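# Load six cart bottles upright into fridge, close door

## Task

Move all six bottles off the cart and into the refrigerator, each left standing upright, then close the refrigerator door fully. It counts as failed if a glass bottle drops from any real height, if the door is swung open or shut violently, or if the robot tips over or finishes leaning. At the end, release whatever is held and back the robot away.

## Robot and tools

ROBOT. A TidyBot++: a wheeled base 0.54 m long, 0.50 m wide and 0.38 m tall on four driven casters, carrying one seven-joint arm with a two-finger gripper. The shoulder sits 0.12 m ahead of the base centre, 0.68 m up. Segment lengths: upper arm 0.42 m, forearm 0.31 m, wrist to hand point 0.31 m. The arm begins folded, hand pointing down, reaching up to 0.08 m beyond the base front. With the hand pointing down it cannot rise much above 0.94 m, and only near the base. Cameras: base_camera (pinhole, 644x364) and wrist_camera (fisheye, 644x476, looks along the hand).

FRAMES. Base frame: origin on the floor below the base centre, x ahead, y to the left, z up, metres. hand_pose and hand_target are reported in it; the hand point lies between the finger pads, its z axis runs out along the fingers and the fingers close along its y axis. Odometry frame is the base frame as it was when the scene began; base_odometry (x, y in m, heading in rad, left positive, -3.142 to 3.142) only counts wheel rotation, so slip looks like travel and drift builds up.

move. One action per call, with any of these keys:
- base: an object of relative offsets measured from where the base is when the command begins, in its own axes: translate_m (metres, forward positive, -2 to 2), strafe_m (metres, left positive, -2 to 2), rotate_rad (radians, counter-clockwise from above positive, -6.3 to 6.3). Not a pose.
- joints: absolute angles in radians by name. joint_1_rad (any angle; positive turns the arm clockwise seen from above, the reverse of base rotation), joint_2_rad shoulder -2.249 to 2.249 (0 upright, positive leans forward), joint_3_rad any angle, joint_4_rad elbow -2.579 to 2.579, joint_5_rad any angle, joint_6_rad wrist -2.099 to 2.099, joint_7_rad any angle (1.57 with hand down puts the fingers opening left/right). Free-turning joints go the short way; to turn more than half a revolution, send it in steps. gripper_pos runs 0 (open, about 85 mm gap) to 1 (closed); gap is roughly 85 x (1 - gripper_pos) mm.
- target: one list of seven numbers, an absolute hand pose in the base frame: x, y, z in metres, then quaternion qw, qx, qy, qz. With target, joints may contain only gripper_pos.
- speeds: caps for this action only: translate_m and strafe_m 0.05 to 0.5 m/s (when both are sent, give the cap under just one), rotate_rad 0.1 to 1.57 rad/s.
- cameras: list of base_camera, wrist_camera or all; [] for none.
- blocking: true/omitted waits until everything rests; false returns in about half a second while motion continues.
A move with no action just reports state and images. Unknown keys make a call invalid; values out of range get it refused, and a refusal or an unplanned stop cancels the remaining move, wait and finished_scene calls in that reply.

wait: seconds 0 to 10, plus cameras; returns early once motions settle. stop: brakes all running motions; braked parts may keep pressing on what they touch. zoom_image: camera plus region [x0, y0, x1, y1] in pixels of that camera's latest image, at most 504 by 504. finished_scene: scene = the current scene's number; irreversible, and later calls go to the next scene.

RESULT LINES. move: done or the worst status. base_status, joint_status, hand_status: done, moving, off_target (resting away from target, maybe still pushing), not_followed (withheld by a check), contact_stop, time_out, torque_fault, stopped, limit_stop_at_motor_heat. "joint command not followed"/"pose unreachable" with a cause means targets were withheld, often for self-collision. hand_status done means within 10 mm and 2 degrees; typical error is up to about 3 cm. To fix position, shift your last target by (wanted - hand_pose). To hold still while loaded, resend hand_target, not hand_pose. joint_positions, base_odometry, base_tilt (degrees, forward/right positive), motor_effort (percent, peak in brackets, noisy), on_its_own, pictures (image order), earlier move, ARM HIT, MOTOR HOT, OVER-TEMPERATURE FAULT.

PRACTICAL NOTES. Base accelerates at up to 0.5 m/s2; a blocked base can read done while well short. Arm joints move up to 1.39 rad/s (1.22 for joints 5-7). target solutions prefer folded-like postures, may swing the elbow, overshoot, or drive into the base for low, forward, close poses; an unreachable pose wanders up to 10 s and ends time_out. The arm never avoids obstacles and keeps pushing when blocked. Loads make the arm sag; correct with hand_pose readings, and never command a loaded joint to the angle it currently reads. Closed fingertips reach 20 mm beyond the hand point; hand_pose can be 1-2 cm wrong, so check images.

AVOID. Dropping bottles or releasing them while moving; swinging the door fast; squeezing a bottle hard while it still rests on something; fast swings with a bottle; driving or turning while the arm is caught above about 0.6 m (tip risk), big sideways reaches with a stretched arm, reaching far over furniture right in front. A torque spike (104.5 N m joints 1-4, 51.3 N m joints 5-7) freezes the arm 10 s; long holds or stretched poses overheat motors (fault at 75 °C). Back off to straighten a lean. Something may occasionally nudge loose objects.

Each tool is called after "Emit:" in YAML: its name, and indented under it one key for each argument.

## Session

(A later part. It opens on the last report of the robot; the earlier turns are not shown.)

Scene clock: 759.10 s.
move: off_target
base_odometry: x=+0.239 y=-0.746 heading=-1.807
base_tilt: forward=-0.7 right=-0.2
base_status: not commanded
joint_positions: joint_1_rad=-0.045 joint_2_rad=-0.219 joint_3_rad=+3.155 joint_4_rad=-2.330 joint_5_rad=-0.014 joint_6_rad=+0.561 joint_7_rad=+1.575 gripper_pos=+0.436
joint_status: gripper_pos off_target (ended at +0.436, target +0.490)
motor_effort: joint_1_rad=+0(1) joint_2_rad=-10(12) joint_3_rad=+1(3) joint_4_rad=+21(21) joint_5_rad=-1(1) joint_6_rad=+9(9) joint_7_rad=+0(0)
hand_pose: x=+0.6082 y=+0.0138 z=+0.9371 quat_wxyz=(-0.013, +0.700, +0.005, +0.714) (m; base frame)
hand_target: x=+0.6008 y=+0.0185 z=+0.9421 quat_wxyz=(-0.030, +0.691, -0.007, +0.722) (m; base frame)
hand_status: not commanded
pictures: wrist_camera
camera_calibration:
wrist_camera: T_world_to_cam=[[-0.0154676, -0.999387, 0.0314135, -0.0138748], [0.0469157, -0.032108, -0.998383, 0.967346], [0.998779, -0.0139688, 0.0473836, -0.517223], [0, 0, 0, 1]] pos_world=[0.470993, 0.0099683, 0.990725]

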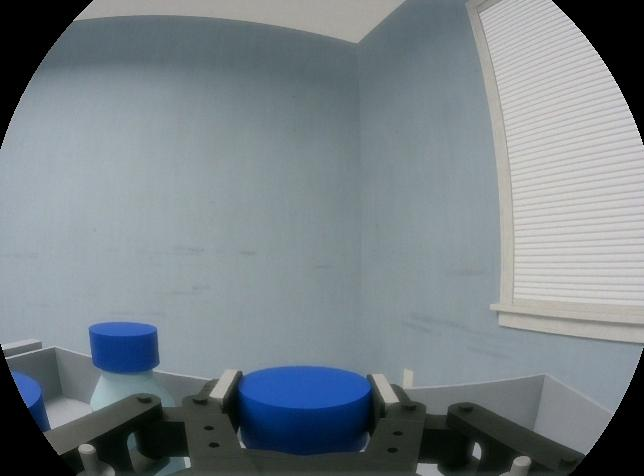

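Emit:
move:
  joints: {"joint_1_rad": -0.06, "joint_2_rad": -0.335, "joint_3_rad": 3.155, "joint_4_rad": -2.06, "joint_5_rad": -0.027, "joint_6_rad": 0.275, "joint_7_rad": 1.545, "gripper_pos": 0.55}
  cameras: ["wrist_camera"]

Scene clock: 768.63 s.
move: off_target
base_odometry: x=+0.239 y=-0.746 heading=-1.807
base_tilt: forward=-0.7 right=-0.2
base_status: not commanded
joint_positions: joint_1_rad=-0.045 joint_2_rad=-0.286 joint_3_rad=+3.155 joint_4_rad=-2.105 joint_5_rad=-0.014 joint_6_rad=+0.292 joint_7_rad=+1.575 gripper_pos=+0.436
joint_status: joint_2_rad off_target (ended at -0.286, target -0.335); joint_4_rad off_target (ended at -2.105, target -2.060); gripper_pos off_target (ended at +0.436, target +0.550); the others done
motor_effort: joint_1_rad=+0(2) joint_2_rad=-15(19) joint_3_rad=+1(2) joint_4_rad=+27(28) joint_5_rad=-1(2) joint_6_rad=+14(16) joint_7_rad=+0(2)
hand_pose: x=+0.6158 y=+0.0148 z=+1.0223 quat_wxyz=(-0.015, +0.691, +0.005, +0.722) (m; base frame)
hand_target: x=+0.6001 y=+0.0202 z=+1.0684 quat_wxyz=(-0.036, +0.663, -0.006, +0.748) (m; base frame)
hand_status: not commanded
pictures: wrist_camera
camera_calibration:
wrist_camera: T_world_to_cam=[[-0.0124028, -0.999531, 0.0280116, -0.0138781], [0.0710324, -0.0288237, -0.997057, 1.03583], [0.997397, -0.0103765, 0.0713566, -0.552563], [0, 0, 0, 1]] pos_world=[0.477375, 0.010251, 1.0726]

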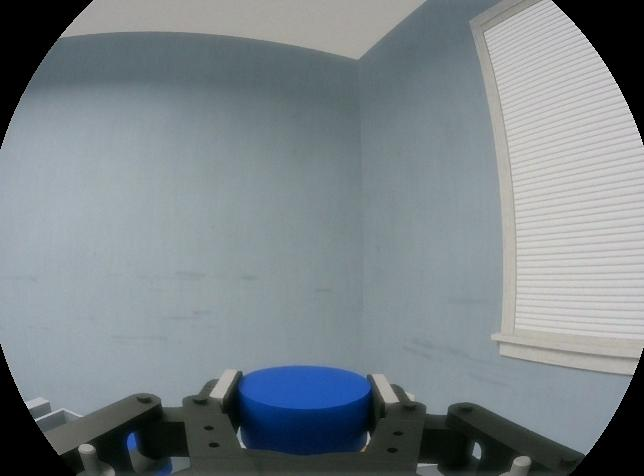

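Emit:
move:
  base: {"translate_m": -0.38}
  joints: {"joint_1_rad": -0.06, "joint_2_rad": -0.165, "joint_3_rad": 3.155, "joint_4_rad": -1.62, "joint_5_rad": -0.027, "joint_6_rad": 0.019, "joint_7_rad": 1.545, "gripper_pos": 0.55}
  cameras: ["wrist_camera"]

Scene clock: 783.93 s.
move: off_target
base_odometry: x=+0.328 y=-0.377 heading=-1.807
base_tilt: forward=-0.7 right=-0.2
base_status: done
joint_positions: joint_1_rad=-0.046 joint_2_rad=-0.150 joint_3_rad=+3.156 joint_4_rad=-1.671 joint_5_rad=-0.014 joint_6_rad=+0.034 joint_7_rad=+1.575 gripper_pos=+0.436
joint_status: joint_4_rad off_target (ended at -1.671, target -1.620); gripper_pos off_target (ended at +0.436, target +0.550); the others done
motor_effort: joint_1_rad=+0(4) joint_2_rad=-21(23) joint_3_rad=+1(4) joint_4_rad=+27(29) joint_5_rad=-1(2) joint_6_rad=+13(15) joint_7_rad=+0(1)
hand_pose: x=+0.6801 y=+0.0184 z=+1.1394 quat_wxyz=(-0.016, +0.677, +0.007, +0.736) (m; base frame)
hand_target: x=+0.6702 y=+0.0259 z=+1.1750 quat_wxyz=(-0.038, +0.658, -0.003, +0.752) (m; base frame)
hand_status: not commanded
pictures: wrist_camera
camera_calibration:
wrist_camera: T_world_to_cam=[[-0.00981571, -0.99957, 0.0276346, -0.0140837], [0.10991, -0.0285469, -0.993532, 1.11759], [0.993893, -0.00671491, 0.110143, -0.666883], [0, 0, 0, 1]] pos_world=[0.539839, 0.013348, 1.1842]

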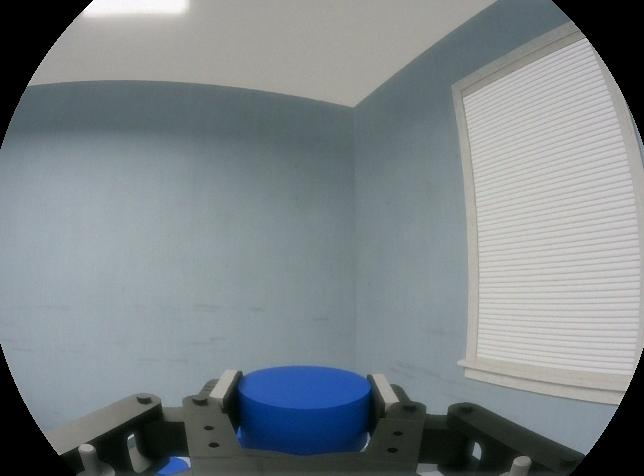

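Emit:
move:
  base: {"translate_m": -0.2416, "strafe_m": 0.3245, "rotate_rad": 1.964}
  speeds: {"rotate_rad": 1.2}
  joints: {"joint_1_rad": -0.077}
  cameras: ["wrist_camera"]

Scene clock: 796.83 s.
move: done
base_odometry: x=+0.700 y=-0.218 heading=+0.156
base_tilt: forward=-0.7 right=-0.2
base_status: done
joint_positions: joint_1_rad=-0.080 joint_2_rad=-0.139 joint_3_rad=+3.149 joint_4_rad=-1.671 joint_5_rad=-0.014 joint_6_rad=+0.033 joint_7_rad=+1.575 gripper_pos=+0.436
joint_status: all done
motor_effort: joint_1_rad=+1(4) joint_2_rad=-22(25) joint_3_rad=+1(6) joint_4_rad=+28(29) joint_5_rad=-1(1) joint_6_rad=+14(15) joint_7_rad=+1(1)
hand_pose: x=+0.6841 y=+0.0415 z=+1.1328 quat_wxyz=(-0.030, +0.681, +0.021, +0.731) (m; base frame)
hand_target: x=+0.6696 y=+0.0353 z=+1.1750 quat_wxyz=(-0.044, +0.658, +0.003, +0.752) (m; base frame)
hand_status: not commanded
pictures: wrist_camera
camera_calibration:
wrist_camera: T_world_to_cam=[[0.0303604, -0.999114, 0.0291585, -0.0199272], [0.0990688, -0.0260204, -0.99474, 1.11994], [0.994617, 0.0330894, 0.098191, -0.658517], [0, 0, 0, 1]] pos_world=[0.544626, 0.0310215, 1.17929]

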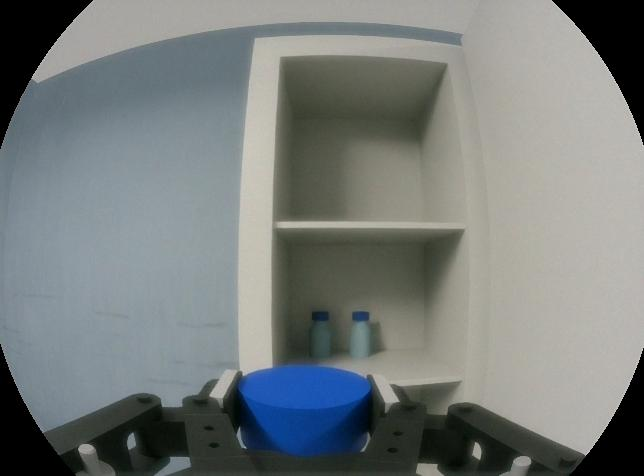

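Emit:
move:
  base: {"translate_m": 0.512, "strafe_m": -0.009}
  cameras: ["wrist_camera"]

Emit:
zoom_image:
  camera: "wrist_camera"
  region: [100, 0, 600, 476]

Scene clock: 806.97 s.
move: done
base_odometry: x=+1.208 y=-0.147 heading=+0.157
base_tilt: forward=-0.7 right=-0.2
base_status: done
joint_positions: joint_1_rad=-0.080 joint_2_rad=-0.128 joint_3_rad=+3.149 joint_4_rad=-1.670 joint_5_rad=-0.014 joint_6_rad=+0.030 joint_7_rad=+1.575 gripper_pos=+0.436
joint_status: not commanded
motor_effort: joint_1_rad=+0(2) joint_2_rad=-22(26) joint_3_rad=+1(2) joint_4_rad=+27(29) joint_5_rad=-1(1) joint_6_rad=+13(14) joint_7_rad=+0(1)
hand_pose: x=+0.6889 y=+0.0419 z=+1.1267 quat_wxyz=(-0.030, +0.686, +0.021, +0.727) (m; base frame)
hand_target: x=+0.6696 y=+0.0353 z=+1.1750 quat_wxyz=(-0.044, +0.658, +0.003, +0.752) (m; base frame)
hand_status: not commanded
pictures: wrist_camera
camera_calibration:
wrist_camera: T_world_to_cam=[[0.0307503, -0.999085, 0.0297383, -0.0204249], [0.0871981, -0.0269575, -0.995826, 1.12291], [0.995716, 0.0332151, 0.0862894, -0.650074], [0, 0, 0, 1]] pos_world=[0.550002, 0.0314569, 1.17492]

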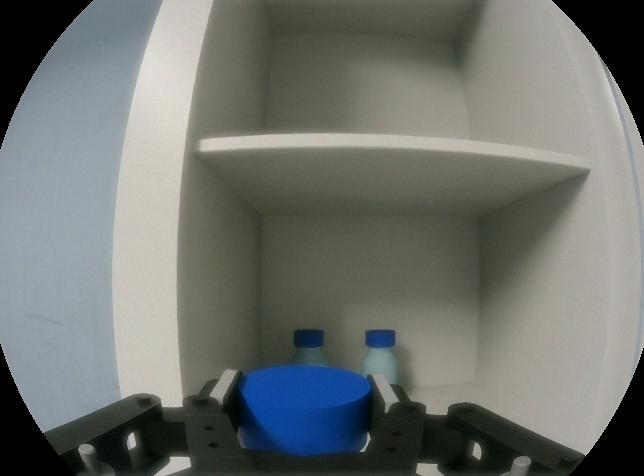

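Scaled by 1.008.

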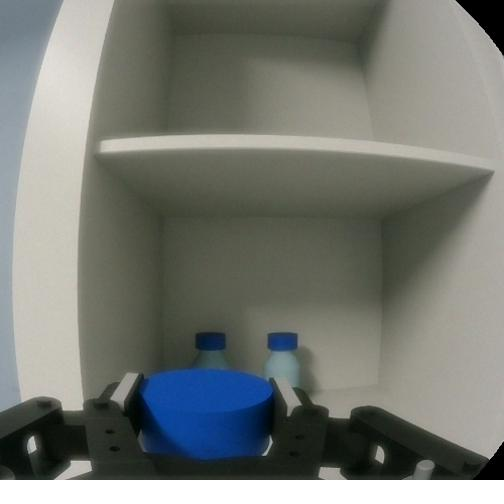

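Emit:
move:
  base: {"translate_m": 0.22, "strafe_m": 0.025}
  speeds: {"translate_m": 0.25}
  cameras: ["wrist_camera"]

Emit:
zoom_image:
  camera: "wrist_camera"
  region: [100, 0, 600, 476]

Scene clock: 846.17 s.
move: done
base_odometry: x=+1.421 y=-0.088 heading=+0.156
base_tilt: forward=-0.7 right=-0.2
base_status: done
joint_positions: joint_1_rad=-0.080 joint_2_rad=-0.127 joint_3_rad=+3.149 joint_4_rad=-1.669 joint_5_rad=-0.014 joint_6_rad=+0.030 joint_7_rad=+1.575 gripper_pos=+0.436
joint_status: not commanded
motor_effort: joint_1_rad=+0(2) joint_2_rad=-22(25) joint_3_rad=+1(3) joint_4_rad=+29(29) joint_5_rad=-1(1) joint_6_rad=+14(14) joint_7_rad=+0(1)
hand_pose: x=+0.6894 y=+0.0420 z=+1.1261 quat_wxyz=(-0.030, +0.686, +0.021, +0.727) (m; base frame)
hand_target: x=+0.6696 y=+0.0353 z=+1.1750 quat_wxyz=(-0.044, +0.658, +0.003, +0.752) (m; base frame)
hand_status: not commanded
pictures: wrist_camera
camera_calibration:
wrist_camera: T_world_to_cam=[[0.0307662, -0.999082, 0.0297981, -0.0204764], [0.0858717, -0.02706, -0.995939, 1.12325], [0.995831, 0.0332001, 0.0849604, -0.649085], [0, 0, 0, 1]] pos_world=[0.550553, 0.0314872, 1.17445]

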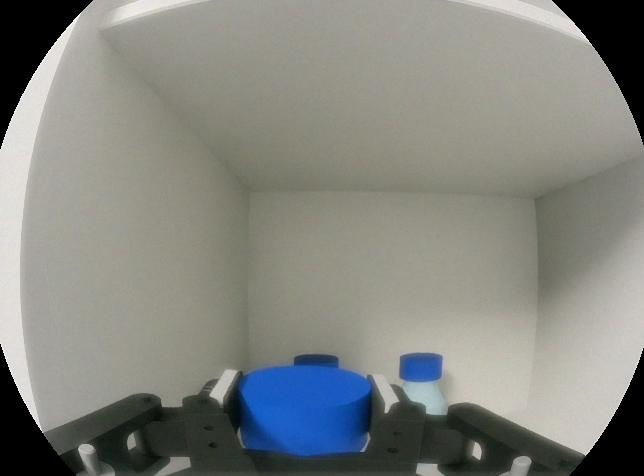

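Scaled by 1.008.

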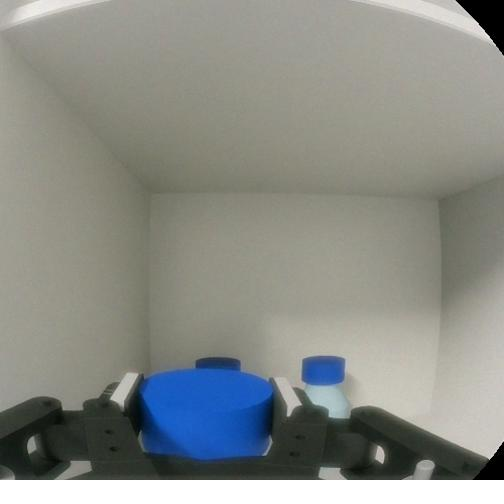

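Emit:
move:
  base: {"translate_m": 0.2}
  speeds: {"translate_m": 0.15}
  cameras: ["wrist_camera"]

Scene clock: 871.00 s.
move: done
base_odometry: x=+1.619 y=-0.057 heading=+0.157
base_tilt: forward=-0.7 right=-0.2
base_status: done
joint_positions: joint_1_rad=-0.080 joint_2_rad=-0.127 joint_3_rad=+3.149 joint_4_rad=-1.669 joint_5_rad=-0.014 joint_6_rad=+0.030 joint_7_rad=+1.575 gripper_pos=+0.436
joint_status: not commanded
motor_effort: joint_1_rad=+0(2) joint_2_rad=-22(26) joint_3_rad=+2(3) joint_4_rad=+28(29) joint_5_rad=-1(1) joint_6_rad=+14(14) joint_7_rad=+0(1)
hand_pose: x=+0.6895 y=+0.0419 z=+1.1259 quat_wxyz=(-0.030, +0.686, +0.021, +0.727) (m; base frame)
hand_target: x=+0.6696 y=+0.0353 z=+1.1750 quat_wxyz=(-0.044, +0.658, +0.003, +0.752) (m; base frame)
hand_status: not commanded
pictures: wrist_camera
camera_calibration:
wrist_camera: T_world_to_cam=[[0.0307249, -0.999083, 0.0298114, -0.0204868], [0.0854236, -0.0270916, -0.995976, 1.1234], [0.995871, 0.0331479, 0.0845129, -0.648712], [0, 0, 0, 1]] pos_world=[0.550698, 0.0314702, 1.17432]

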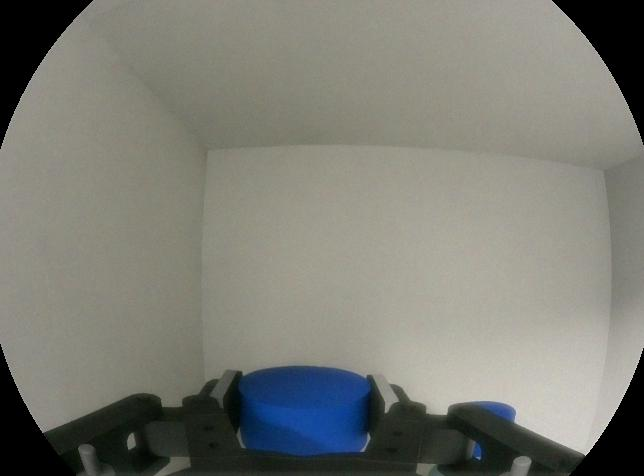

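Emit:
move:
  joints: {"joint_2_rad": -0.162, "joint_4_rad": -1.71, "joint_6_rad": 0.075}
  cameras: []

Emit:
move:
  joints: {"joint_2_rad": -0.158, "joint_4_rad": -1.745, "joint_6_rad": 0.1}
  cameras: ["wrist_camera"]

Scene clock: 883.23 s.
move: done
base_odometry: x=+1.619 y=-0.057 heading=+0.157
base_tilt: forward=-0.7 right=-0.2
base_status: not commanded
joint_positions: joint_1_rad=-0.080 joint_2_rad=-0.127 joint_3_rad=+3.149 joint_4_rad=-1.726 joint_5_rad=-0.014 joint_6_rad=+0.037 joint_7_rad=+1.575 gripper_pos=+0.436
joint_status: all done
motor_effort: joint_1_rad=+0(1) joint_2_rad=-22(25) joint_3_rad=+1(2) joint_4_rad=+27(29) joint_5_rad=-1(1) joint_6_rad=+14(15) joint_7_rad=+0(1)
hand_pose: x=+0.6900 y=+0.0420 z=+1.0925 quat_wxyz=(-0.029, +0.704, +0.021, +0.709) (m; base frame)
hand_target: x=+0.6743 y=+0.0352 z=+1.1346 quat_wxyz=(-0.043, +0.672, +0.002, +0.740) (m; base frame)
hand_status: not commanded
pictures: none
No camera images: "cameras" was empty.

Scene clock: 883.93 s.
move: done
base_odometry: x=+1.619 y=-0.057 heading=+0.157
base_tilt: forward=-0.7 right=-0.2
base_status: not commanded
joint_positions: joint_1_rad=-0.080 joint_2_rad=-0.126 joint_3_rad=+3.149 joint_4_rad=-1.756 joint_5_rad=-0.014 joint_6_rad=+0.051 joint_7_rad=+1.575 gripper_pos=+0.436
joint_status: all done
motor_effort: joint_1_rad=+0(1) joint_2_rad=-22(24) joint_3_rad=+1(2) joint_4_rad=+27(29) joint_5_rad=-1(1) joint_6_rad=+14(15) joint_7_rad=+0(1)
hand_pose: x=+0.6896 y=+0.0419 z=+1.0784 quat_wxyz=(-0.029, +0.709, +0.021, +0.704) (m; base frame)
hand_target: x=+0.6764 y=+0.0352 z=+1.1183 quat_wxyz=(-0.043, +0.677, +0.002, +0.735) (m; base frame)
hand_status: not commanded
pictures: wrist_camera
camera_calibration:
wrist_camera: T_world_to_cam=[[0.0324956, -0.998946, 0.0324326, -0.023171], [0.0208775, -0.0317643, -0.999277, 1.12442], [0.999254, 0.0331492, 0.0198233, -0.57737], [0, 0, 0, 1]] pos_world=[0.554217, 0.0317091, 1.1358]

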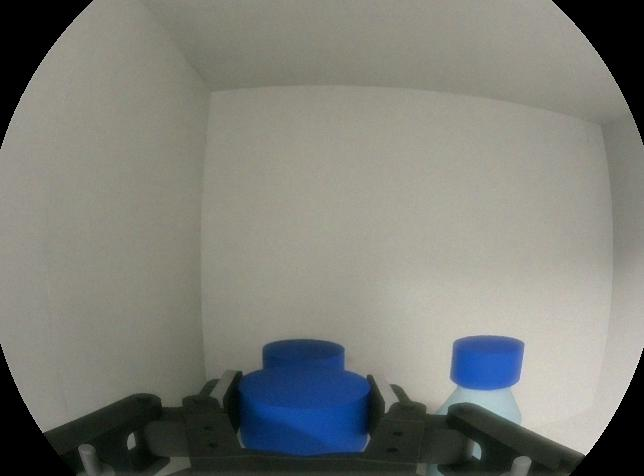

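Emit:
move:
  joints: {"joint_2_rad": -0.156, "joint_4_rad": -1.757, "joint_6_rad": 0.108}
  cameras: []

Emit:
move:
  joints: {"joint_2_rad": -0.154, "joint_4_rad": -1.768, "joint_6_rad": 0.115}
  cameras: []

Emit:
move:
  joints: {"joint_2_rad": -0.152, "joint_4_rad": -1.779, "joint_6_rad": 0.122}
  cameras: []

Scene clock: 891.13 s.
move: done
base_odometry: x=+1.619 y=-0.057 heading=+0.157
base_tilt: forward=-0.7 right=-0.2
base_status: not commanded
joint_positions: joint_1_rad=-0.080 joint_2_rad=-0.126 joint_3_rad=+3.149 joint_4_rad=-1.765 joint_5_rad=-0.014 joint_6_rad=+0.057 joint_7_rad=+1.575 gripper_pos=+0.436
joint_status: all done
motor_effort: joint_1_rad=+1(1) joint_2_rad=-23(24) joint_3_rad=+1(2) joint_4_rad=+27(29) joint_5_rad=-1(1) joint_6_rad=+14(14) joint_7_rad=+0(1)
hand_pose: x=+0.6894 y=+0.0419 z=+1.0743 quat_wxyz=(-0.029, +0.711, +0.021, +0.702) (m; base frame)
hand_target: x=+0.6772 y=+0.0352 z=+1.1122 quat_wxyz=(-0.042, +0.679, +0.002, +0.733) (m; base frame)
hand_status: not commanded
pictures: none
No camera images: "cameras" was empty.

Scene clock: 891.67 s.
move: done
base_odometry: x=+1.619 y=-0.057 heading=+0.157
base_tilt: forward=-0.7 right=-0.2
base_status: not commanded
joint_positions: joint_1_rad=-0.080 joint_2_rad=-0.126 joint_3_rad=+3.149 joint_4_rad=-1.775 joint_5_rad=-0.014 joint_6_rad=+0.062 joint_7_rad=+1.575 gripper_pos=+0.436
joint_status: all done
motor_effort: joint_1_rad=+1(1) joint_2_rad=-22(23) joint_3_rad=+1(2) joint_4_rad=+27(28) joint_5_rad=-1(1) joint_6_rad=+13(14) joint_7_rad=+0(1)
hand_pose: x=+0.6891 y=+0.0418 z=+1.0696 quat_wxyz=(-0.029, +0.713, +0.021, +0.701) (m; base frame)
hand_target: x=+0.6781 y=+0.0352 z=+1.1064 quat_wxyz=(-0.042, +0.681, +0.002, +0.731) (m; base frame)
hand_status: not commanded
pictures: none
No camera images: "cameras" was empty.

Scene clock: 892.17 s.
move: done
base_odometry: x=+1.619 y=-0.057 heading=+0.157
base_tilt: forward=-0.7 right=-0.2
base_status: not commanded
joint_positions: joint_1_rad=-0.080 joint_2_rad=-0.126 joint_3_rad=+3.149 joint_4_rad=-1.781 joint_5_rad=-0.014 joint_6_rad=+0.072 joint_7_rad=+1.575 gripper_pos=+0.436
joint_status: all done
motor_effort: joint_1_rad=+0(1) joint_2_rad=-22(22) joint_3_rad=+2(2) joint_4_rad=+27(28) joint_5_rad=-1(1) joint_6_rad=+13(14) joint_7_rad=+1(1)
hand_pose: x=+0.6890 y=+0.0418 z=+1.0690 quat_wxyz=(-0.029, +0.711, +0.021, +0.702) (m; base frame)
hand_target: x=+0.6788 y=+0.0352 z=+1.1005 quat_wxyz=(-0.042, +0.683, +0.002, +0.729) (m; base frame)
hand_status: not commanded
pictures: none
No camera images: "cameras" was empty.

Emit:
move:
  joints: {"joint_2_rad": -0.15, "joint_4_rad": -1.79, "joint_6_rad": 0.129}
  cameras: []

Emit:
move:
  joints: {"joint_2_rad": -0.148, "joint_4_rad": -1.801, "joint_6_rad": 0.136}
  cameras: ["wrist_camera"]

Scene clock: 896.13 s.
move: done
base_odometry: x=+1.619 y=-0.057 heading=+0.157
base_tilt: forward=-0.7 right=-0.2
base_status: not commanded
joint_positions: joint_1_rad=-0.080 joint_2_rad=-0.126 joint_3_rad=+3.149 joint_4_rad=-1.787 joint_5_rad=-0.014 joint_6_rad=+0.083 joint_7_rad=+1.575 gripper_pos=+0.436
joint_status: all done
motor_effort: joint_1_rad=+1(1) joint_2_rad=-20(22) joint_3_rad=+2(2) joint_4_rad=+26(27) joint_5_rad=-1(1) joint_6_rad=+12(13) joint_7_rad=+1(1)
hand_pose: x=+0.6889 y=+0.0417 z=+1.0689 quat_wxyz=(-0.029, +0.709, +0.021, +0.704) (m; base frame)
hand_target: x=+0.6795 y=+0.0352 z=+1.0947 quat_wxyz=(-0.042, +0.686, +0.002, +0.727) (m; base frame)
hand_status: not commanded
pictures: none
No camera images: "cameras" was empty.

Scene clock: 896.63 s.
move: done
base_odometry: x=+1.619 y=-0.057 heading=+0.157
base_tilt: forward=-0.7 right=-0.2
base_status: not commanded
joint_positions: joint_1_rad=-0.080 joint_2_rad=-0.126 joint_3_rad=+3.149 joint_4_rad=-1.794 joint_5_rad=-0.014 joint_6_rad=+0.095 joint_7_rad=+1.575 gripper_pos=+0.436
joint_status: all done
motor_effort: joint_1_rad=+1(2) joint_2_rad=-20(21) joint_3_rad=+2(3) joint_4_rad=+25(28) joint_5_rad=-1(1) joint_6_rad=+12(13) joint_7_rad=+1(1)
hand_pose: x=+0.6887 y=+0.0416 z=+1.0684 quat_wxyz=(-0.029, +0.707, +0.021, +0.706) (m; base frame)
hand_target: x=+0.6801 y=+0.0352 z=+1.0889 quat_wxyz=(-0.042, +0.688, +0.002, +0.725) (m; base frame)
hand_status: not commanded
pictures: wrist_camera
camera_calibration:
wrist_camera: T_world_to_cam=[[0.0315915, -0.99898, 0.0322585, -0.0223145], [0.0263862, -0.0314298, -0.999158, 1.11042], [0.999153, 0.0324161, 0.0253664, -0.582091], [0, 0, 0, 1]] pos_world=[0.553003, 0.0314776, 1.12497]

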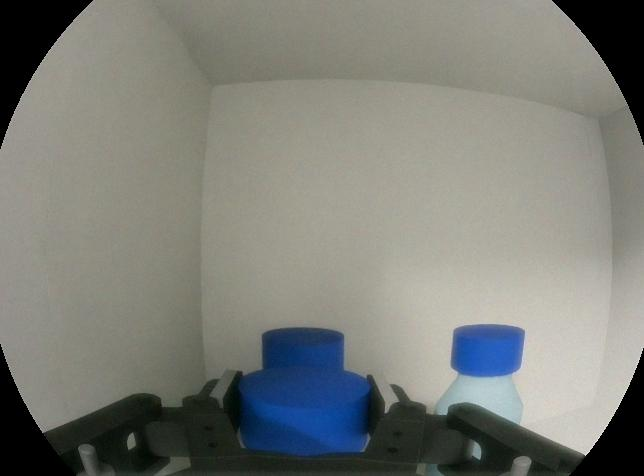

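Emit:
move:
  joints: {"joint_2_rad": -0.146, "joint_4_rad": -1.812, "joint_6_rad": 0.141}
  cameras: []

Emit:
move:
  joints: {"gripper_pos": 0.15}
  cameras: ["wrist_camera"]

Scene clock: 903.77 s.
move: done
base_odometry: x=+1.619 y=-0.057 heading=+0.157
base_tilt: forward=-0.7 right=-0.2
base_status: not commanded
joint_positions: joint_1_rad=-0.080 joint_2_rad=-0.126 joint_3_rad=+3.149 joint_4_rad=-1.799 joint_5_rad=-0.014 joint_6_rad=+0.104 joint_7_rad=+1.575 gripper_pos=+0.436
joint_status: all done
motor_effort: joint_1_rad=+1(2) joint_2_rad=-18(20) joint_3_rad=+2(2) joint_4_rad=+24(25) joint_5_rad=-1(1) joint_6_rad=+11(12) joint_7_rad=+1(1)
hand_pose: x=+0.6885 y=+0.0415 z=+1.0681 quat_wxyz=(-0.029, +0.706, +0.021, +0.707) (m; base frame)
hand_target: x=+0.6807 y=+0.0352 z=+1.0825 quat_wxyz=(-0.041, +0.691, +0.002, +0.722) (m; base frame)
hand_status: not commanded
pictures: none
No camera images: "cameras" was empty.

Scene clock: 904.53 s.
move: done
base_odometry: x=+1.619 y=-0.057 heading=+0.157
base_tilt: forward=-0.7 right=-0.2
base_status: not commanded
joint_positions: joint_1_rad=-0.080 joint_2_rad=-0.126 joint_3_rad=+3.149 joint_4_rad=-1.799 joint_5_rad=-0.014 joint_6_rad=+0.114 joint_7_rad=+1.575 gripper_pos=+0.150
joint_status: all done
motor_effort: joint_1_rad=+0(1) joint_2_rad=-17(20) joint_3_rad=+1(2) joint_4_rad=+22(25) joint_5_rad=-1(1) joint_6_rad=+10(11) joint_7_rad=+1(1)
hand_pose: x=+0.6885 y=+0.0415 z=+1.0708 quat_wxyz=(-0.029, +0.703, +0.021, +0.711) (m; base frame)
hand_target: x=+0.6807 y=+0.0352 z=+1.0825 quat_wxyz=(-0.041, +0.691, +0.002, +0.722) (m; base frame)
hand_status: not commanded
pictures: wrist_camera
camera_calibration:
wrist_camera: T_world_to_cam=[[0.0308851, -0.999019, 0.0317381, -0.0214413], [0.0397973, -0.0304989, -0.998742, 1.10318], [0.99873, 0.0321094, 0.0388163, -0.596066], [0, 0, 0, 1]] pos_world=[0.552068, 0.0313649, 1.12561]

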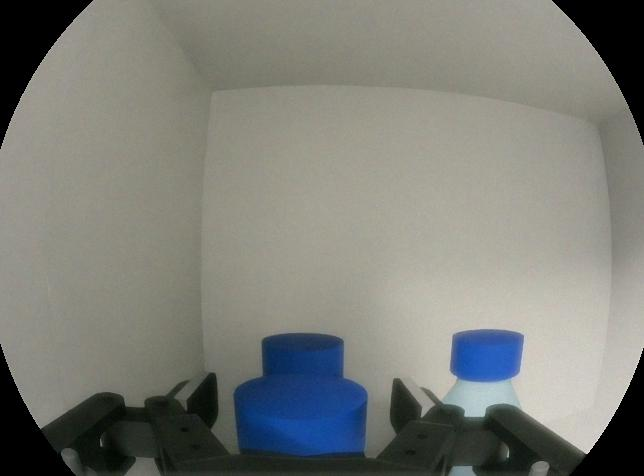

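Emit:
move:
  base: {"translate_m": -0.1}
  speeds: {"translate_m": 0.1}
  cameras: ["wrist_camera"]

Scene clock: 909.43 s.
move: done
base_odometry: x=+1.520 y=-0.072 heading=+0.157
base_tilt: forward=-0.7 right=-0.2
base_status: done
joint_positions: joint_1_rad=-0.080 joint_2_rad=-0.130 joint_3_rad=+3.149 joint_4_rad=-1.799 joint_5_rad=-0.014 joint_6_rad=+0.114 joint_7_rad=+1.575 gripper_pos=+0.150
joint_status: not commanded
motor_effort: joint_1_rad=+0(2) joint_2_rad=-16(21) joint_3_rad=+1(3) joint_4_rad=+22(23) joint_5_rad=-1(1) joint_6_rad=+9(10) joint_7_rad=+0(1)
hand_pose: x=+0.6871 y=+0.0414 z=+1.0729 quat_wxyz=(-0.029, +0.701, +0.021, +0.712) (m; base frame)
hand_target: x=+0.6807 y=+0.0352 z=+1.0825 quat_wxyz=(-0.041, +0.691, +0.002, +0.722) (m; base frame)
hand_status: not commanded
pictures: wrist_camera
camera_calibration:
wrist_camera: T_world_to_cam=[[0.0307682, -0.999028, 0.0315614, -0.0213036], [0.0434293, -0.0302103, -0.9986, 1.10262], [0.998583, 0.0320958, 0.0424575, -0.598577], [0, 0, 0, 1]] pos_world=[0.550498, 0.0312394, 1.12716]

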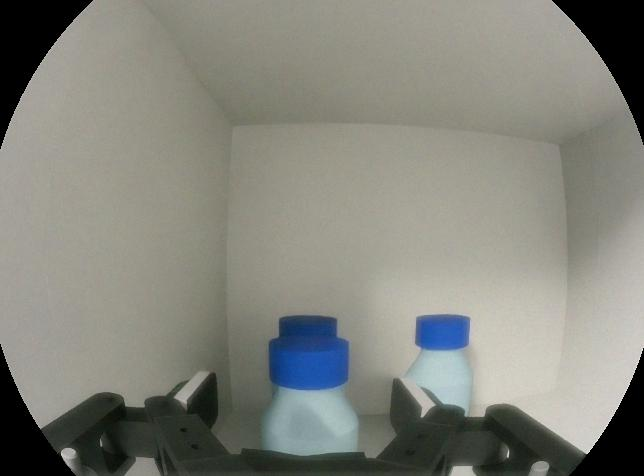

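Emit:
move:
  base: {"translate_m": -0.82}
  cameras: ["wrist_camera"]

Emit:
zoom_image:
  camera: "wrist_camera"
  region: [130, 340, 290, 460]

Emit:
zoom_image:
  camera: "wrist_camera"
  region: [360, 340, 520, 460]

Scene clock: 969.10 s.
move: done
base_odometry: x=+0.710 y=-0.200 heading=+0.157
base_tilt: forward=-0.7 right=-0.2
base_status: done
joint_positions: joint_1_rad=-0.080 joint_2_rad=-0.132 joint_3_rad=+3.149 joint_4_rad=-1.799 joint_5_rad=-0.014 joint_6_rad=+0.114 joint_7_rad=+1.575 gripper_pos=+0.150
joint_status: not commanded
motor_effort: joint_1_rad=+0(1) joint_2_rad=-17(21) joint_3_rad=+2(2) joint_4_rad=+22(23) joint_5_rad=-1(1) joint_6_rad=+9(10) joint_7_rad=+0(1)
hand_pose: x=+0.6865 y=+0.0413 z=+1.0738 quat_wxyz=(-0.029, +0.701, +0.021, +0.712) (m; base frame)
hand_target: x=+0.6807 y=+0.0352 z=+1.0825 quat_wxyz=(-0.041, +0.691, +0.002, +0.722) (m; base frame)
hand_status: not commanded
pictures: wrist_camera
camera_calibration:
wrist_camera: T_world_to_cam=[[0.0307156, -0.999032, 0.0314796, -0.0212416], [0.0450967, -0.0300773, -0.99853, 1.10237], [0.99851, 0.03209, 0.0441292, -0.599708], [0, 0, 0, 1]] pos_world=[0.549754, 0.03118, 1.12789]

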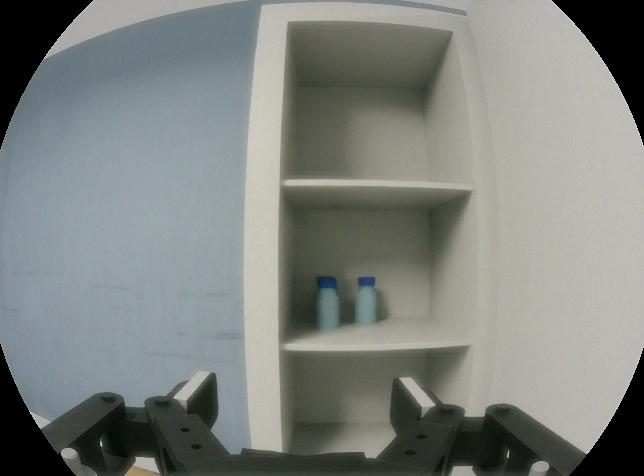

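Scaled by 3.150.

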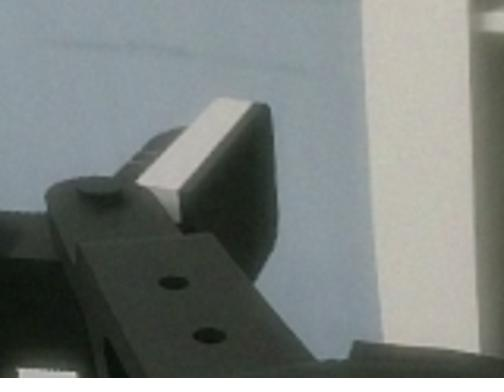

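Scaled by 3.150.

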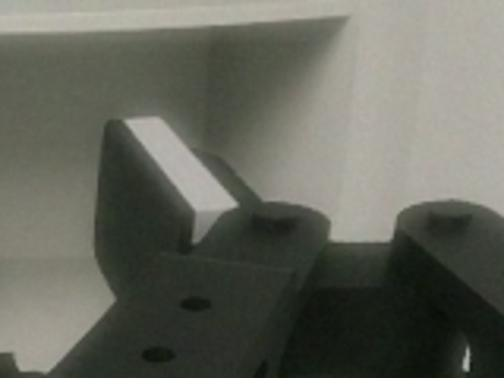

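Emit:
move:
  base: {"translate_m": -0.3532, "strafe_m": -0.2777, "rotate_rad": -1.963}
  speeds: {"rotate_rad": 1.2}
  joints: {"joint_1_rad": -0.06, "joint_2_rad": -0.228, "joint_3_rad": 3.155, "joint_4_rad": -2.35, "joint_5_rad": -0.027, "joint_6_rad": 0.589, "joint_7_rad": 1.545, "gripper_pos": 0.3}

Emit:
zoom_image:
  camera: "wrist_camera"
  region: [164, 200, 484, 440]

Scene clock: 992.97 s.
move: done
base_odometry: x=+0.404 y=-0.529 heading=-1.806
base_tilt: forward=-0.7 right=-0.2
base_status: done
joint_positions: joint_1_rad=-0.069 joint_2_rad=-0.195 joint_3_rad=+3.154 joint_4_rad=-2.326 joint_5_rad=-0.014 joint_6_rad=+0.556 joint_7_rad=+1.575 gripper_pos=+0.300
joint_status: all done
motor_effort: joint_1_rad=+0(4) joint_2_rad=-12(21) joint_3_rad=+1(6) joint_4_rad=+19(23) joint_5_rad=-1(3) joint_6_rad=+9(11) joint_7_rad=+0(1)
hand_pose: x=+0.6145 y=+0.0268 z=+0.9265 quat_wxyz=(-0.021, +0.708, +0.014, +0.705) (m; base frame)
hand_target: x=+0.6026 y=+0.0186 z=+0.9388 quat_wxyz=(-0.030, +0.694, -0.007, +0.720) (m; base frame)
hand_status: not commanded
pictures: base_camera, wrist_camera
camera_calibration:
wrist_camera: T_world_to_cam=[[0.0108237, -0.999395, 0.0330612, -0.0181346], [0.023863, -0.0327956, -0.999177, 0.971819], [0.999657, 0.0116037, 0.0234936, -0.501863], [0, 0, 0, 1]] pos_world=[0.478697, 0.0195713, 0.983409]

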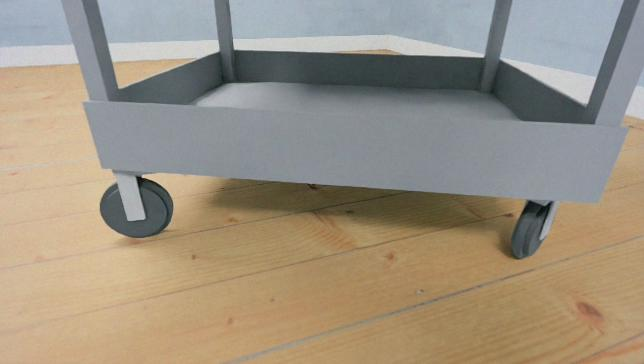

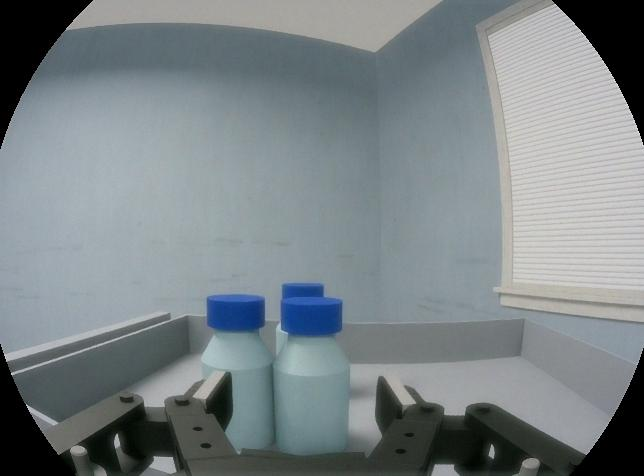

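Scaled by 1.575.

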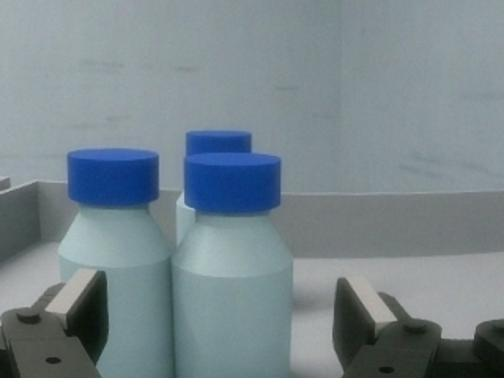

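Emit:
move:
  base: {"translate_m": 0.12, "strafe_m": 0.006}
  speeds: {"translate_m": 0.2}
  cameras: ["wrist_camera"]

Emit:
zoom_image:
  camera: "wrist_camera"
  region: [184, 280, 424, 460]

Scene clock: 1029.80 s.
move: done
base_odometry: x=+0.382 y=-0.648 heading=-1.807
base_tilt: forward=-0.7 right=-0.2
base_status: done
joint_positions: joint_1_rad=-0.069 joint_2_rad=-0.205 joint_3_rad=+3.154 joint_4_rad=-2.328 joint_5_rad=-0.014 joint_6_rad=+0.558 joint_7_rad=+1.575 gripper_pos=+0.300
joint_status: not commanded
motor_effort: joint_1_rad=+1(1) joint_2_rad=-12(14) joint_3_rad=+2(2) joint_4_rad=+20(21) joint_5_rad=-1(1) joint_6_rad=+9(10) joint_7_rad=+0(1)
hand_pose: x=+0.6116 y=+0.0266 z=+0.9306 quat_wxyz=(-0.021, +0.705, +0.014, +0.709) (m; base frame)
hand_target: x=+0.6026 y=+0.0186 z=+0.9388 quat_wxyz=(-0.030, +0.694, -0.007, +0.720) (m; base frame)
hand_status: not commanded
pictures: wrist_camera
camera_calibration:
wrist_camera: T_world_to_cam=[[0.0104969, -0.999416, 0.0325239, -0.0177363], [0.0331835, -0.0321596, -0.998932, 0.969999], [0.999394, 0.011565, 0.0328265, -0.507591], [0, 0, 0, 1]] pos_world=[0.475282, 0.0193392, 0.986202]

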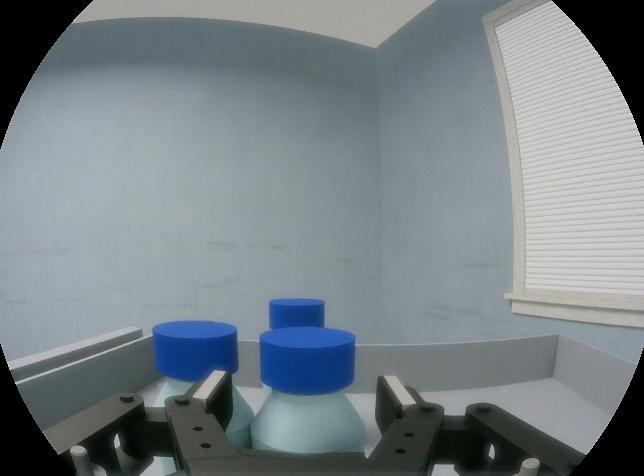

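Scaled by 2.100.

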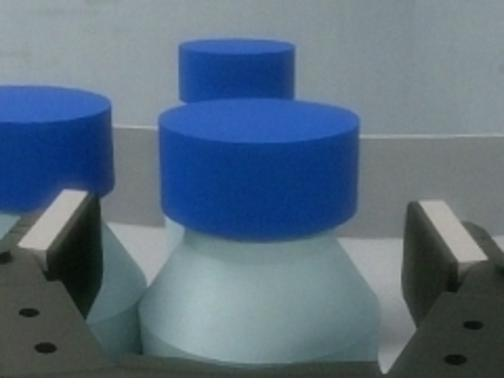

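Emit:
move:
  base: {"translate_m": 0.033}
  speeds: {"translate_m": 0.08}
  cameras: ["wrist_camera"]

Emit:
zoom_image:
  camera: "wrist_camera"
  region: [184, 280, 424, 460]

Scene clock: 1058.93 s.
move: done
base_odometry: x=+0.375 y=-0.680 heading=-1.807
base_tilt: forward=-0.7 right=-0.2
base_status: done
joint_positions: joint_1_rad=-0.069 joint_2_rad=-0.209 joint_3_rad=+3.154 joint_4_rad=-2.329 joint_5_rad=-0.014 joint_6_rad=+0.558 joint_7_rad=+1.575 gripper_pos=+0.300
joint_status: not commanded
motor_effort: joint_1_rad=+0(1) joint_2_rad=-12(14) joint_3_rad=+2(3) joint_4_rad=+20(21) joint_5_rad=-1(1) joint_6_rad=+9(10) joint_7_rad=+0(1)
hand_pose: x=+0.6106 y=+0.0265 z=+0.9317 quat_wxyz=(-0.021, +0.704, +0.014, +0.710) (m; base frame)
hand_target: x=+0.6026 y=+0.0186 z=+0.9388 quat_wxyz=(-0.030, +0.694, -0.007, +0.720) (m; base frame)
hand_status: not commanded
pictures: wrist_camera
camera_calibration:
wrist_camera: T_world_to_cam=[[0.010411, -0.999422, 0.0323694, -0.0176302], [0.0357435, -0.0319785, -0.998849, 0.969496], [0.999307, 0.011556, 0.0353899, -0.509003], [0, 0, 0, 1]] pos_world=[0.47418, 0.019265, 0.986965]

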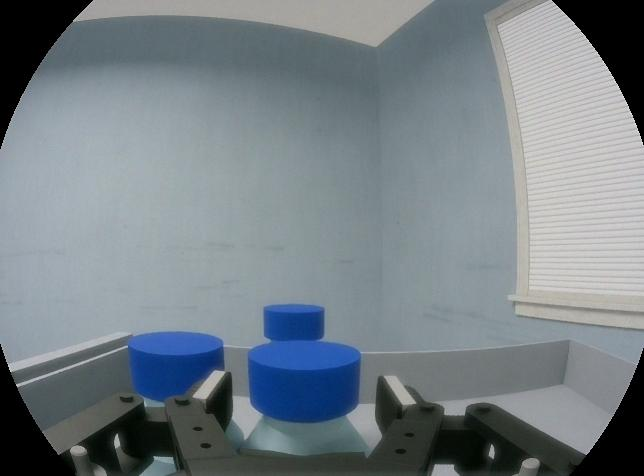

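Scaled by 2.100.

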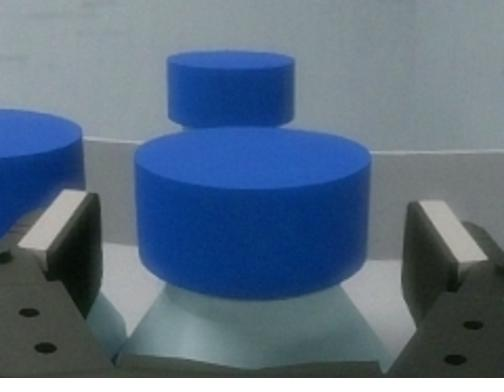

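Emit:
move:
  base: {"translate_m": 0.028}
  speeds: {"translate_m": 0.06}
  cameras: ["wrist_camera"]

Emit:
zoom_image:
  camera: "wrist_camera"
  region: [144, 290, 424, 476]

Scene clock: 1065.93 s.
move: done
base_odometry: x=+0.368 y=-0.707 heading=-1.807
base_tilt: forward=-0.7 right=-0.2
base_status: done
joint_positions: joint_1_rad=-0.069 joint_2_rad=-0.210 joint_3_rad=+3.154 joint_4_rad=-2.330 joint_5_rad=-0.014 joint_6_rad=+0.558 joint_7_rad=+1.575 gripper_pos=+0.300
joint_status: not commanded
motor_effort: joint_1_rad=+0(1) joint_2_rad=-12(14) joint_3_rad=+1(2) joint_4_rad=+19(21) joint_5_rad=-1(1) joint_6_rad=+9(10) joint_7_rad=+0(1)
hand_pose: x=+0.6102 y=+0.0265 z=+0.9323 quat_wxyz=(-0.021, +0.704, +0.014, +0.710) (m; base frame)
hand_target: x=+0.6026 y=+0.0186 z=+0.9388 quat_wxyz=(-0.030, +0.694, -0.007, +0.720) (m; base frame)
hand_status: not commanded
pictures: wrist_camera
camera_calibration:
wrist_camera: T_world_to_cam=[[0.0103645, -0.999425, 0.0322904, -0.0175721], [0.0370989, -0.0318856, -0.998803, 0.969231], [0.999258, 0.01155, 0.0367471, -0.509835], [0, 0, 0, 1]] pos_world=[0.473681, 0.0192311, 0.987373]

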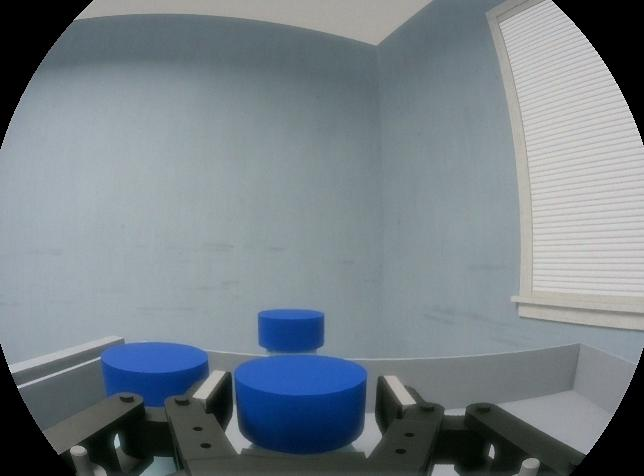

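Scaled by 1.800.

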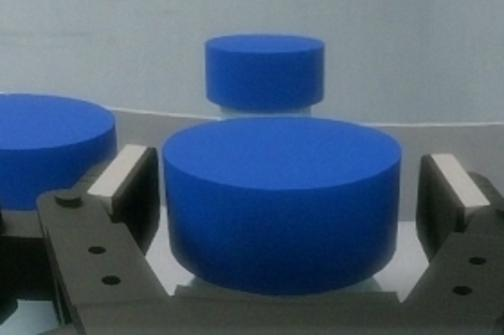

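Emit:
move:
  joints: {"gripper_pos": 0.49}
  cameras: ["wrist_camera"]

Emit:
zoom_image:
  camera: "wrist_camera"
  region: [84, 290, 424, 476]

Scene clock: 1073.10 s.
move: off_target
base_odometry: x=+0.368 y=-0.707 heading=-1.807
base_tilt: forward=-0.7 right=-0.2
base_status: not commanded
joint_positions: joint_1_rad=-0.069 joint_2_rad=-0.210 joint_3_rad=+3.154 joint_4_rad=-2.330 joint_5_rad=-0.014 joint_6_rad=+0.559 joint_7_rad=+1.575 gripper_pos=+0.439
joint_status: gripper_pos off_target (ended at +0.439, target +0.490)
motor_effort: joint_1_rad=+0(1) joint_2_rad=-11(12) joint_3_rad=+1(2) joint_4_rad=+20(21) joint_5_rad=-1(2) joint_6_rad=+9(10) joint_7_rad=+0(0)
hand_pose: x=+0.6102 y=+0.0265 z=+0.9325 quat_wxyz=(-0.021, +0.703, +0.014, +0.710) (m; base frame)
hand_target: x=+0.6026 y=+0.0186 z=+0.9388 quat_wxyz=(-0.030, +0.694, -0.007, +0.720) (m; base frame)
hand_status: not commanded
pictures: wrist_camera
camera_calibration:
wrist_camera: T_world_to_cam=[[0.010341, -0.999426, 0.0322716, -0.0175475], [0.0375866, -0.031862, -0.998785, 0.969053], [0.99924, 0.0115414, 0.0372355, -0.510273], [0, 0, 0, 1]] pos_world=[0.473643, 0.0192278, 0.987443]

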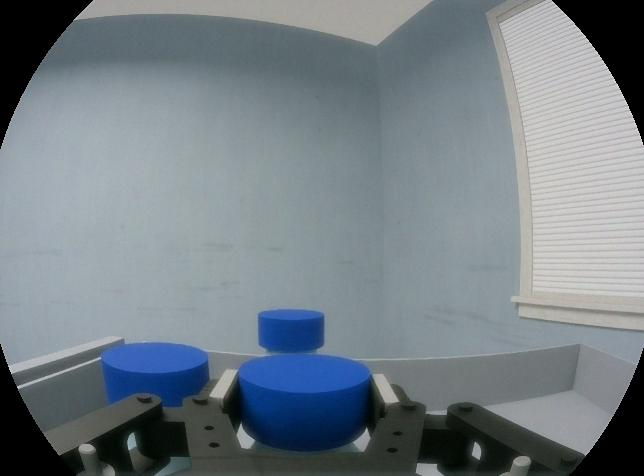

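Scaled by 1.482.

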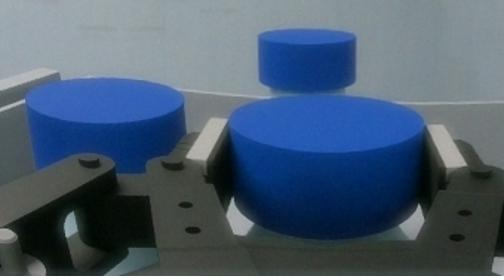

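Emit:
move:
  joints: {"joint_1_rad": -0.06, "joint_2_rad": -0.335, "joint_3_rad": 3.155, "joint_4_rad": -2.06, "joint_5_rad": -0.027, "joint_6_rad": 0.275, "joint_7_rad": 1.545, "gripper_pos": 0.55}
  cameras: ["wrist_camera"]

Scene clock: 1092.93 s.
move: off_target
base_odometry: x=+0.368 y=-0.707 heading=-1.807
base_tilt: forward=-0.7 right=-0.2
base_status: not commanded
joint_positions: joint_1_rad=-0.067 joint_2_rad=-0.296 joint_3_rad=+3.154 joint_4_rad=-2.095 joint_5_rad=-0.014 joint_6_rad=+0.301 joint_7_rad=+1.575 gripper_pos=+0.439
joint_status: joint_2_rad off_target (ended at -0.296, target -0.335); gripper_pos off_target (ended at +0.439, target +0.550); the others done
motor_effort: joint_1_rad=+0(3) joint_2_rad=-14(19) joint_3_rad=+2(2) joint_4_rad=+26(26) joint_5_rad=-1(2) joint_6_rad=+12(14) joint_7_rad=+1(1)
hand_pose: x=+0.6125 y=+0.0261 z=+1.0357 quat_wxyz=(-0.024, +0.681, +0.013, +0.732) (m; base frame)
hand_target: x=+0.6001 y=+0.0202 z=+1.0684 quat_wxyz=(-0.036, +0.663, -0.006, +0.748) (m; base frame)
hand_status: not commanded
pictures: wrist_camera
camera_calibration:
wrist_camera: T_world_to_cam=[[0.00974399, -0.99959, 0.026937, -0.0154436], [0.0995588, -0.0258346, -0.994696, 1.02971], [0.994984, 0.0123741, 0.0992662, -0.578071], [0, 0, 0, 1]] pos_world=[0.472805, 0.018318, 1.08205]

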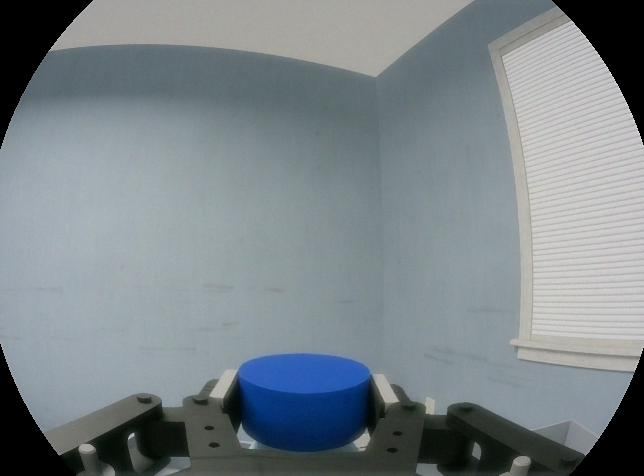

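Emit:
move:
  base: {"translate_m": -0.36}
  joints: {"joint_1_rad": 0.01, "joint_2_rad": -0.165, "joint_3_rad": 3.155, "joint_4_rad": -1.62, "joint_5_rad": -0.027, "joint_6_rad": 0.019, "joint_7_rad": 1.545, "gripper_pos": 0.55}
  cameras: ["wrist_camera"]

Scene clock: 1098.97 s.
move: off_target
base_odometry: x=+0.453 y=-0.357 heading=-1.807
base_tilt: forward=-0.7 right=-0.2
base_status: done
joint_positions: joint_1_rad=-0.010 joint_2_rad=-0.160 joint_3_rad=+3.154 joint_4_rad=-1.662 joint_5_rad=-0.014 joint_6_rad=+0.043 joint_7_rad=+1.575 gripper_pos=+0.439
joint_status: joint_4_rad off_target (ended at -1.662, target -1.620); gripper_pos off_target (ended at +0.439, target +0.550); the others done
motor_effort: joint_1_rad=+0(3) joint_2_rad=-20(21) joint_3_rad=+2(5) joint_4_rad=+26(27) joint_5_rad=-1(2) joint_6_rad=+12(14) joint_7_rad=+0(1)
hand_pose: x=+0.6751 y=-0.0010 z=+1.1534 quat_wxyz=(-0.003, +0.667, -0.005, +0.745) (m; base frame)
hand_target: x=+0.6706 y=-0.0127 z=+1.1750 quat_wxyz=(-0.012, +0.657, -0.026, +0.753) (m; base frame)
hand_status: not commanded
pictures: wrist_camera
camera_calibration:
wrist_camera: T_world_to_cam=[[-0.0452663, -0.998622, 0.026538, -0.0087045], [0.13683, -0.0325128, -0.990061, 1.10939], [0.98956, -0.0411852, 0.138113, -0.692897], [0, 0, 0, 1]] pos_world=[0.533471, -0.0011601, 1.1943]

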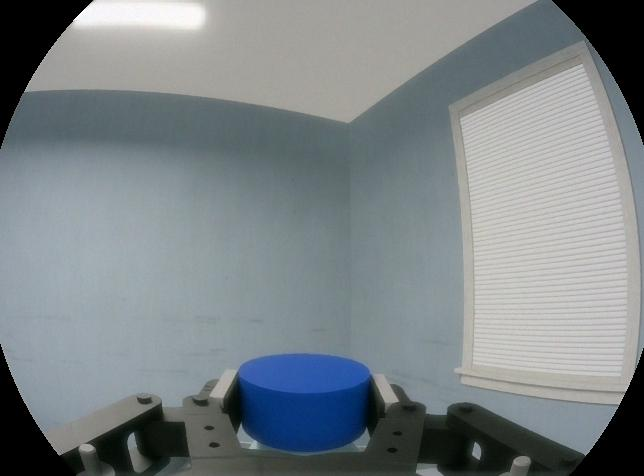

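Emit:
move:
  base: {"translate_m": -0.1307, "strafe_m": 0.2226, "rotate_rad": 1.98}
  speeds: {"rotate_rad": 1.2}
  cameras: ["wrist_camera"]

Scene clock: 1106.23 s.
move: done
base_odometry: x=+0.700 y=-0.282 heading=+0.172
base_tilt: forward=-0.7 right=-0.2
base_status: done
joint_positions: joint_1_rad=+0.010 joint_2_rad=-0.151 joint_3_rad=+3.153 joint_4_rad=-1.662 joint_5_rad=-0.014 joint_6_rad=+0.042 joint_7_rad=+1.575 gripper_pos=+0.439
joint_status: not commanded
motor_effort: joint_1_rad=+1(3) joint_2_rad=-19(22) joint_3_rad=+2(4) joint_4_rad=+26(27) joint_5_rad=-1(1) joint_6_rad=+12(13) joint_7_rad=+0(1)
hand_pose: x=+0.6794 y=-0.0117 z=+1.1480 quat_wxyz=(+0.004, +0.670, -0.011, +0.742) (m; base frame)
hand_target: x=+0.6706 y=-0.0127 z=+1.1750 quat_wxyz=(-0.012, +0.657, -0.026, +0.753) (m; base frame)
hand_status: not commanded
pictures: wrist_camera
camera_calibration:
wrist_camera: T_world_to_cam=[[-0.0642344, -0.997563, 0.0272569, -0.00696289], [0.1261, -0.0352081, -0.991393, 1.11186], [0.989936, -0.0602444, 0.128054, -0.685768], [0, 0, 0, 1]] pos_world=[0.538214, -0.00911325, 1.19029]

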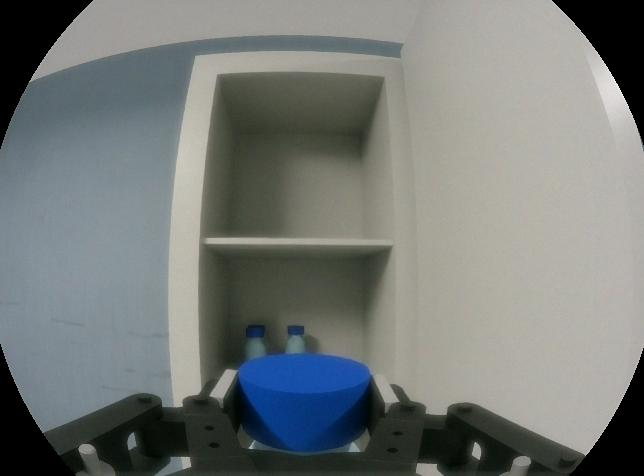

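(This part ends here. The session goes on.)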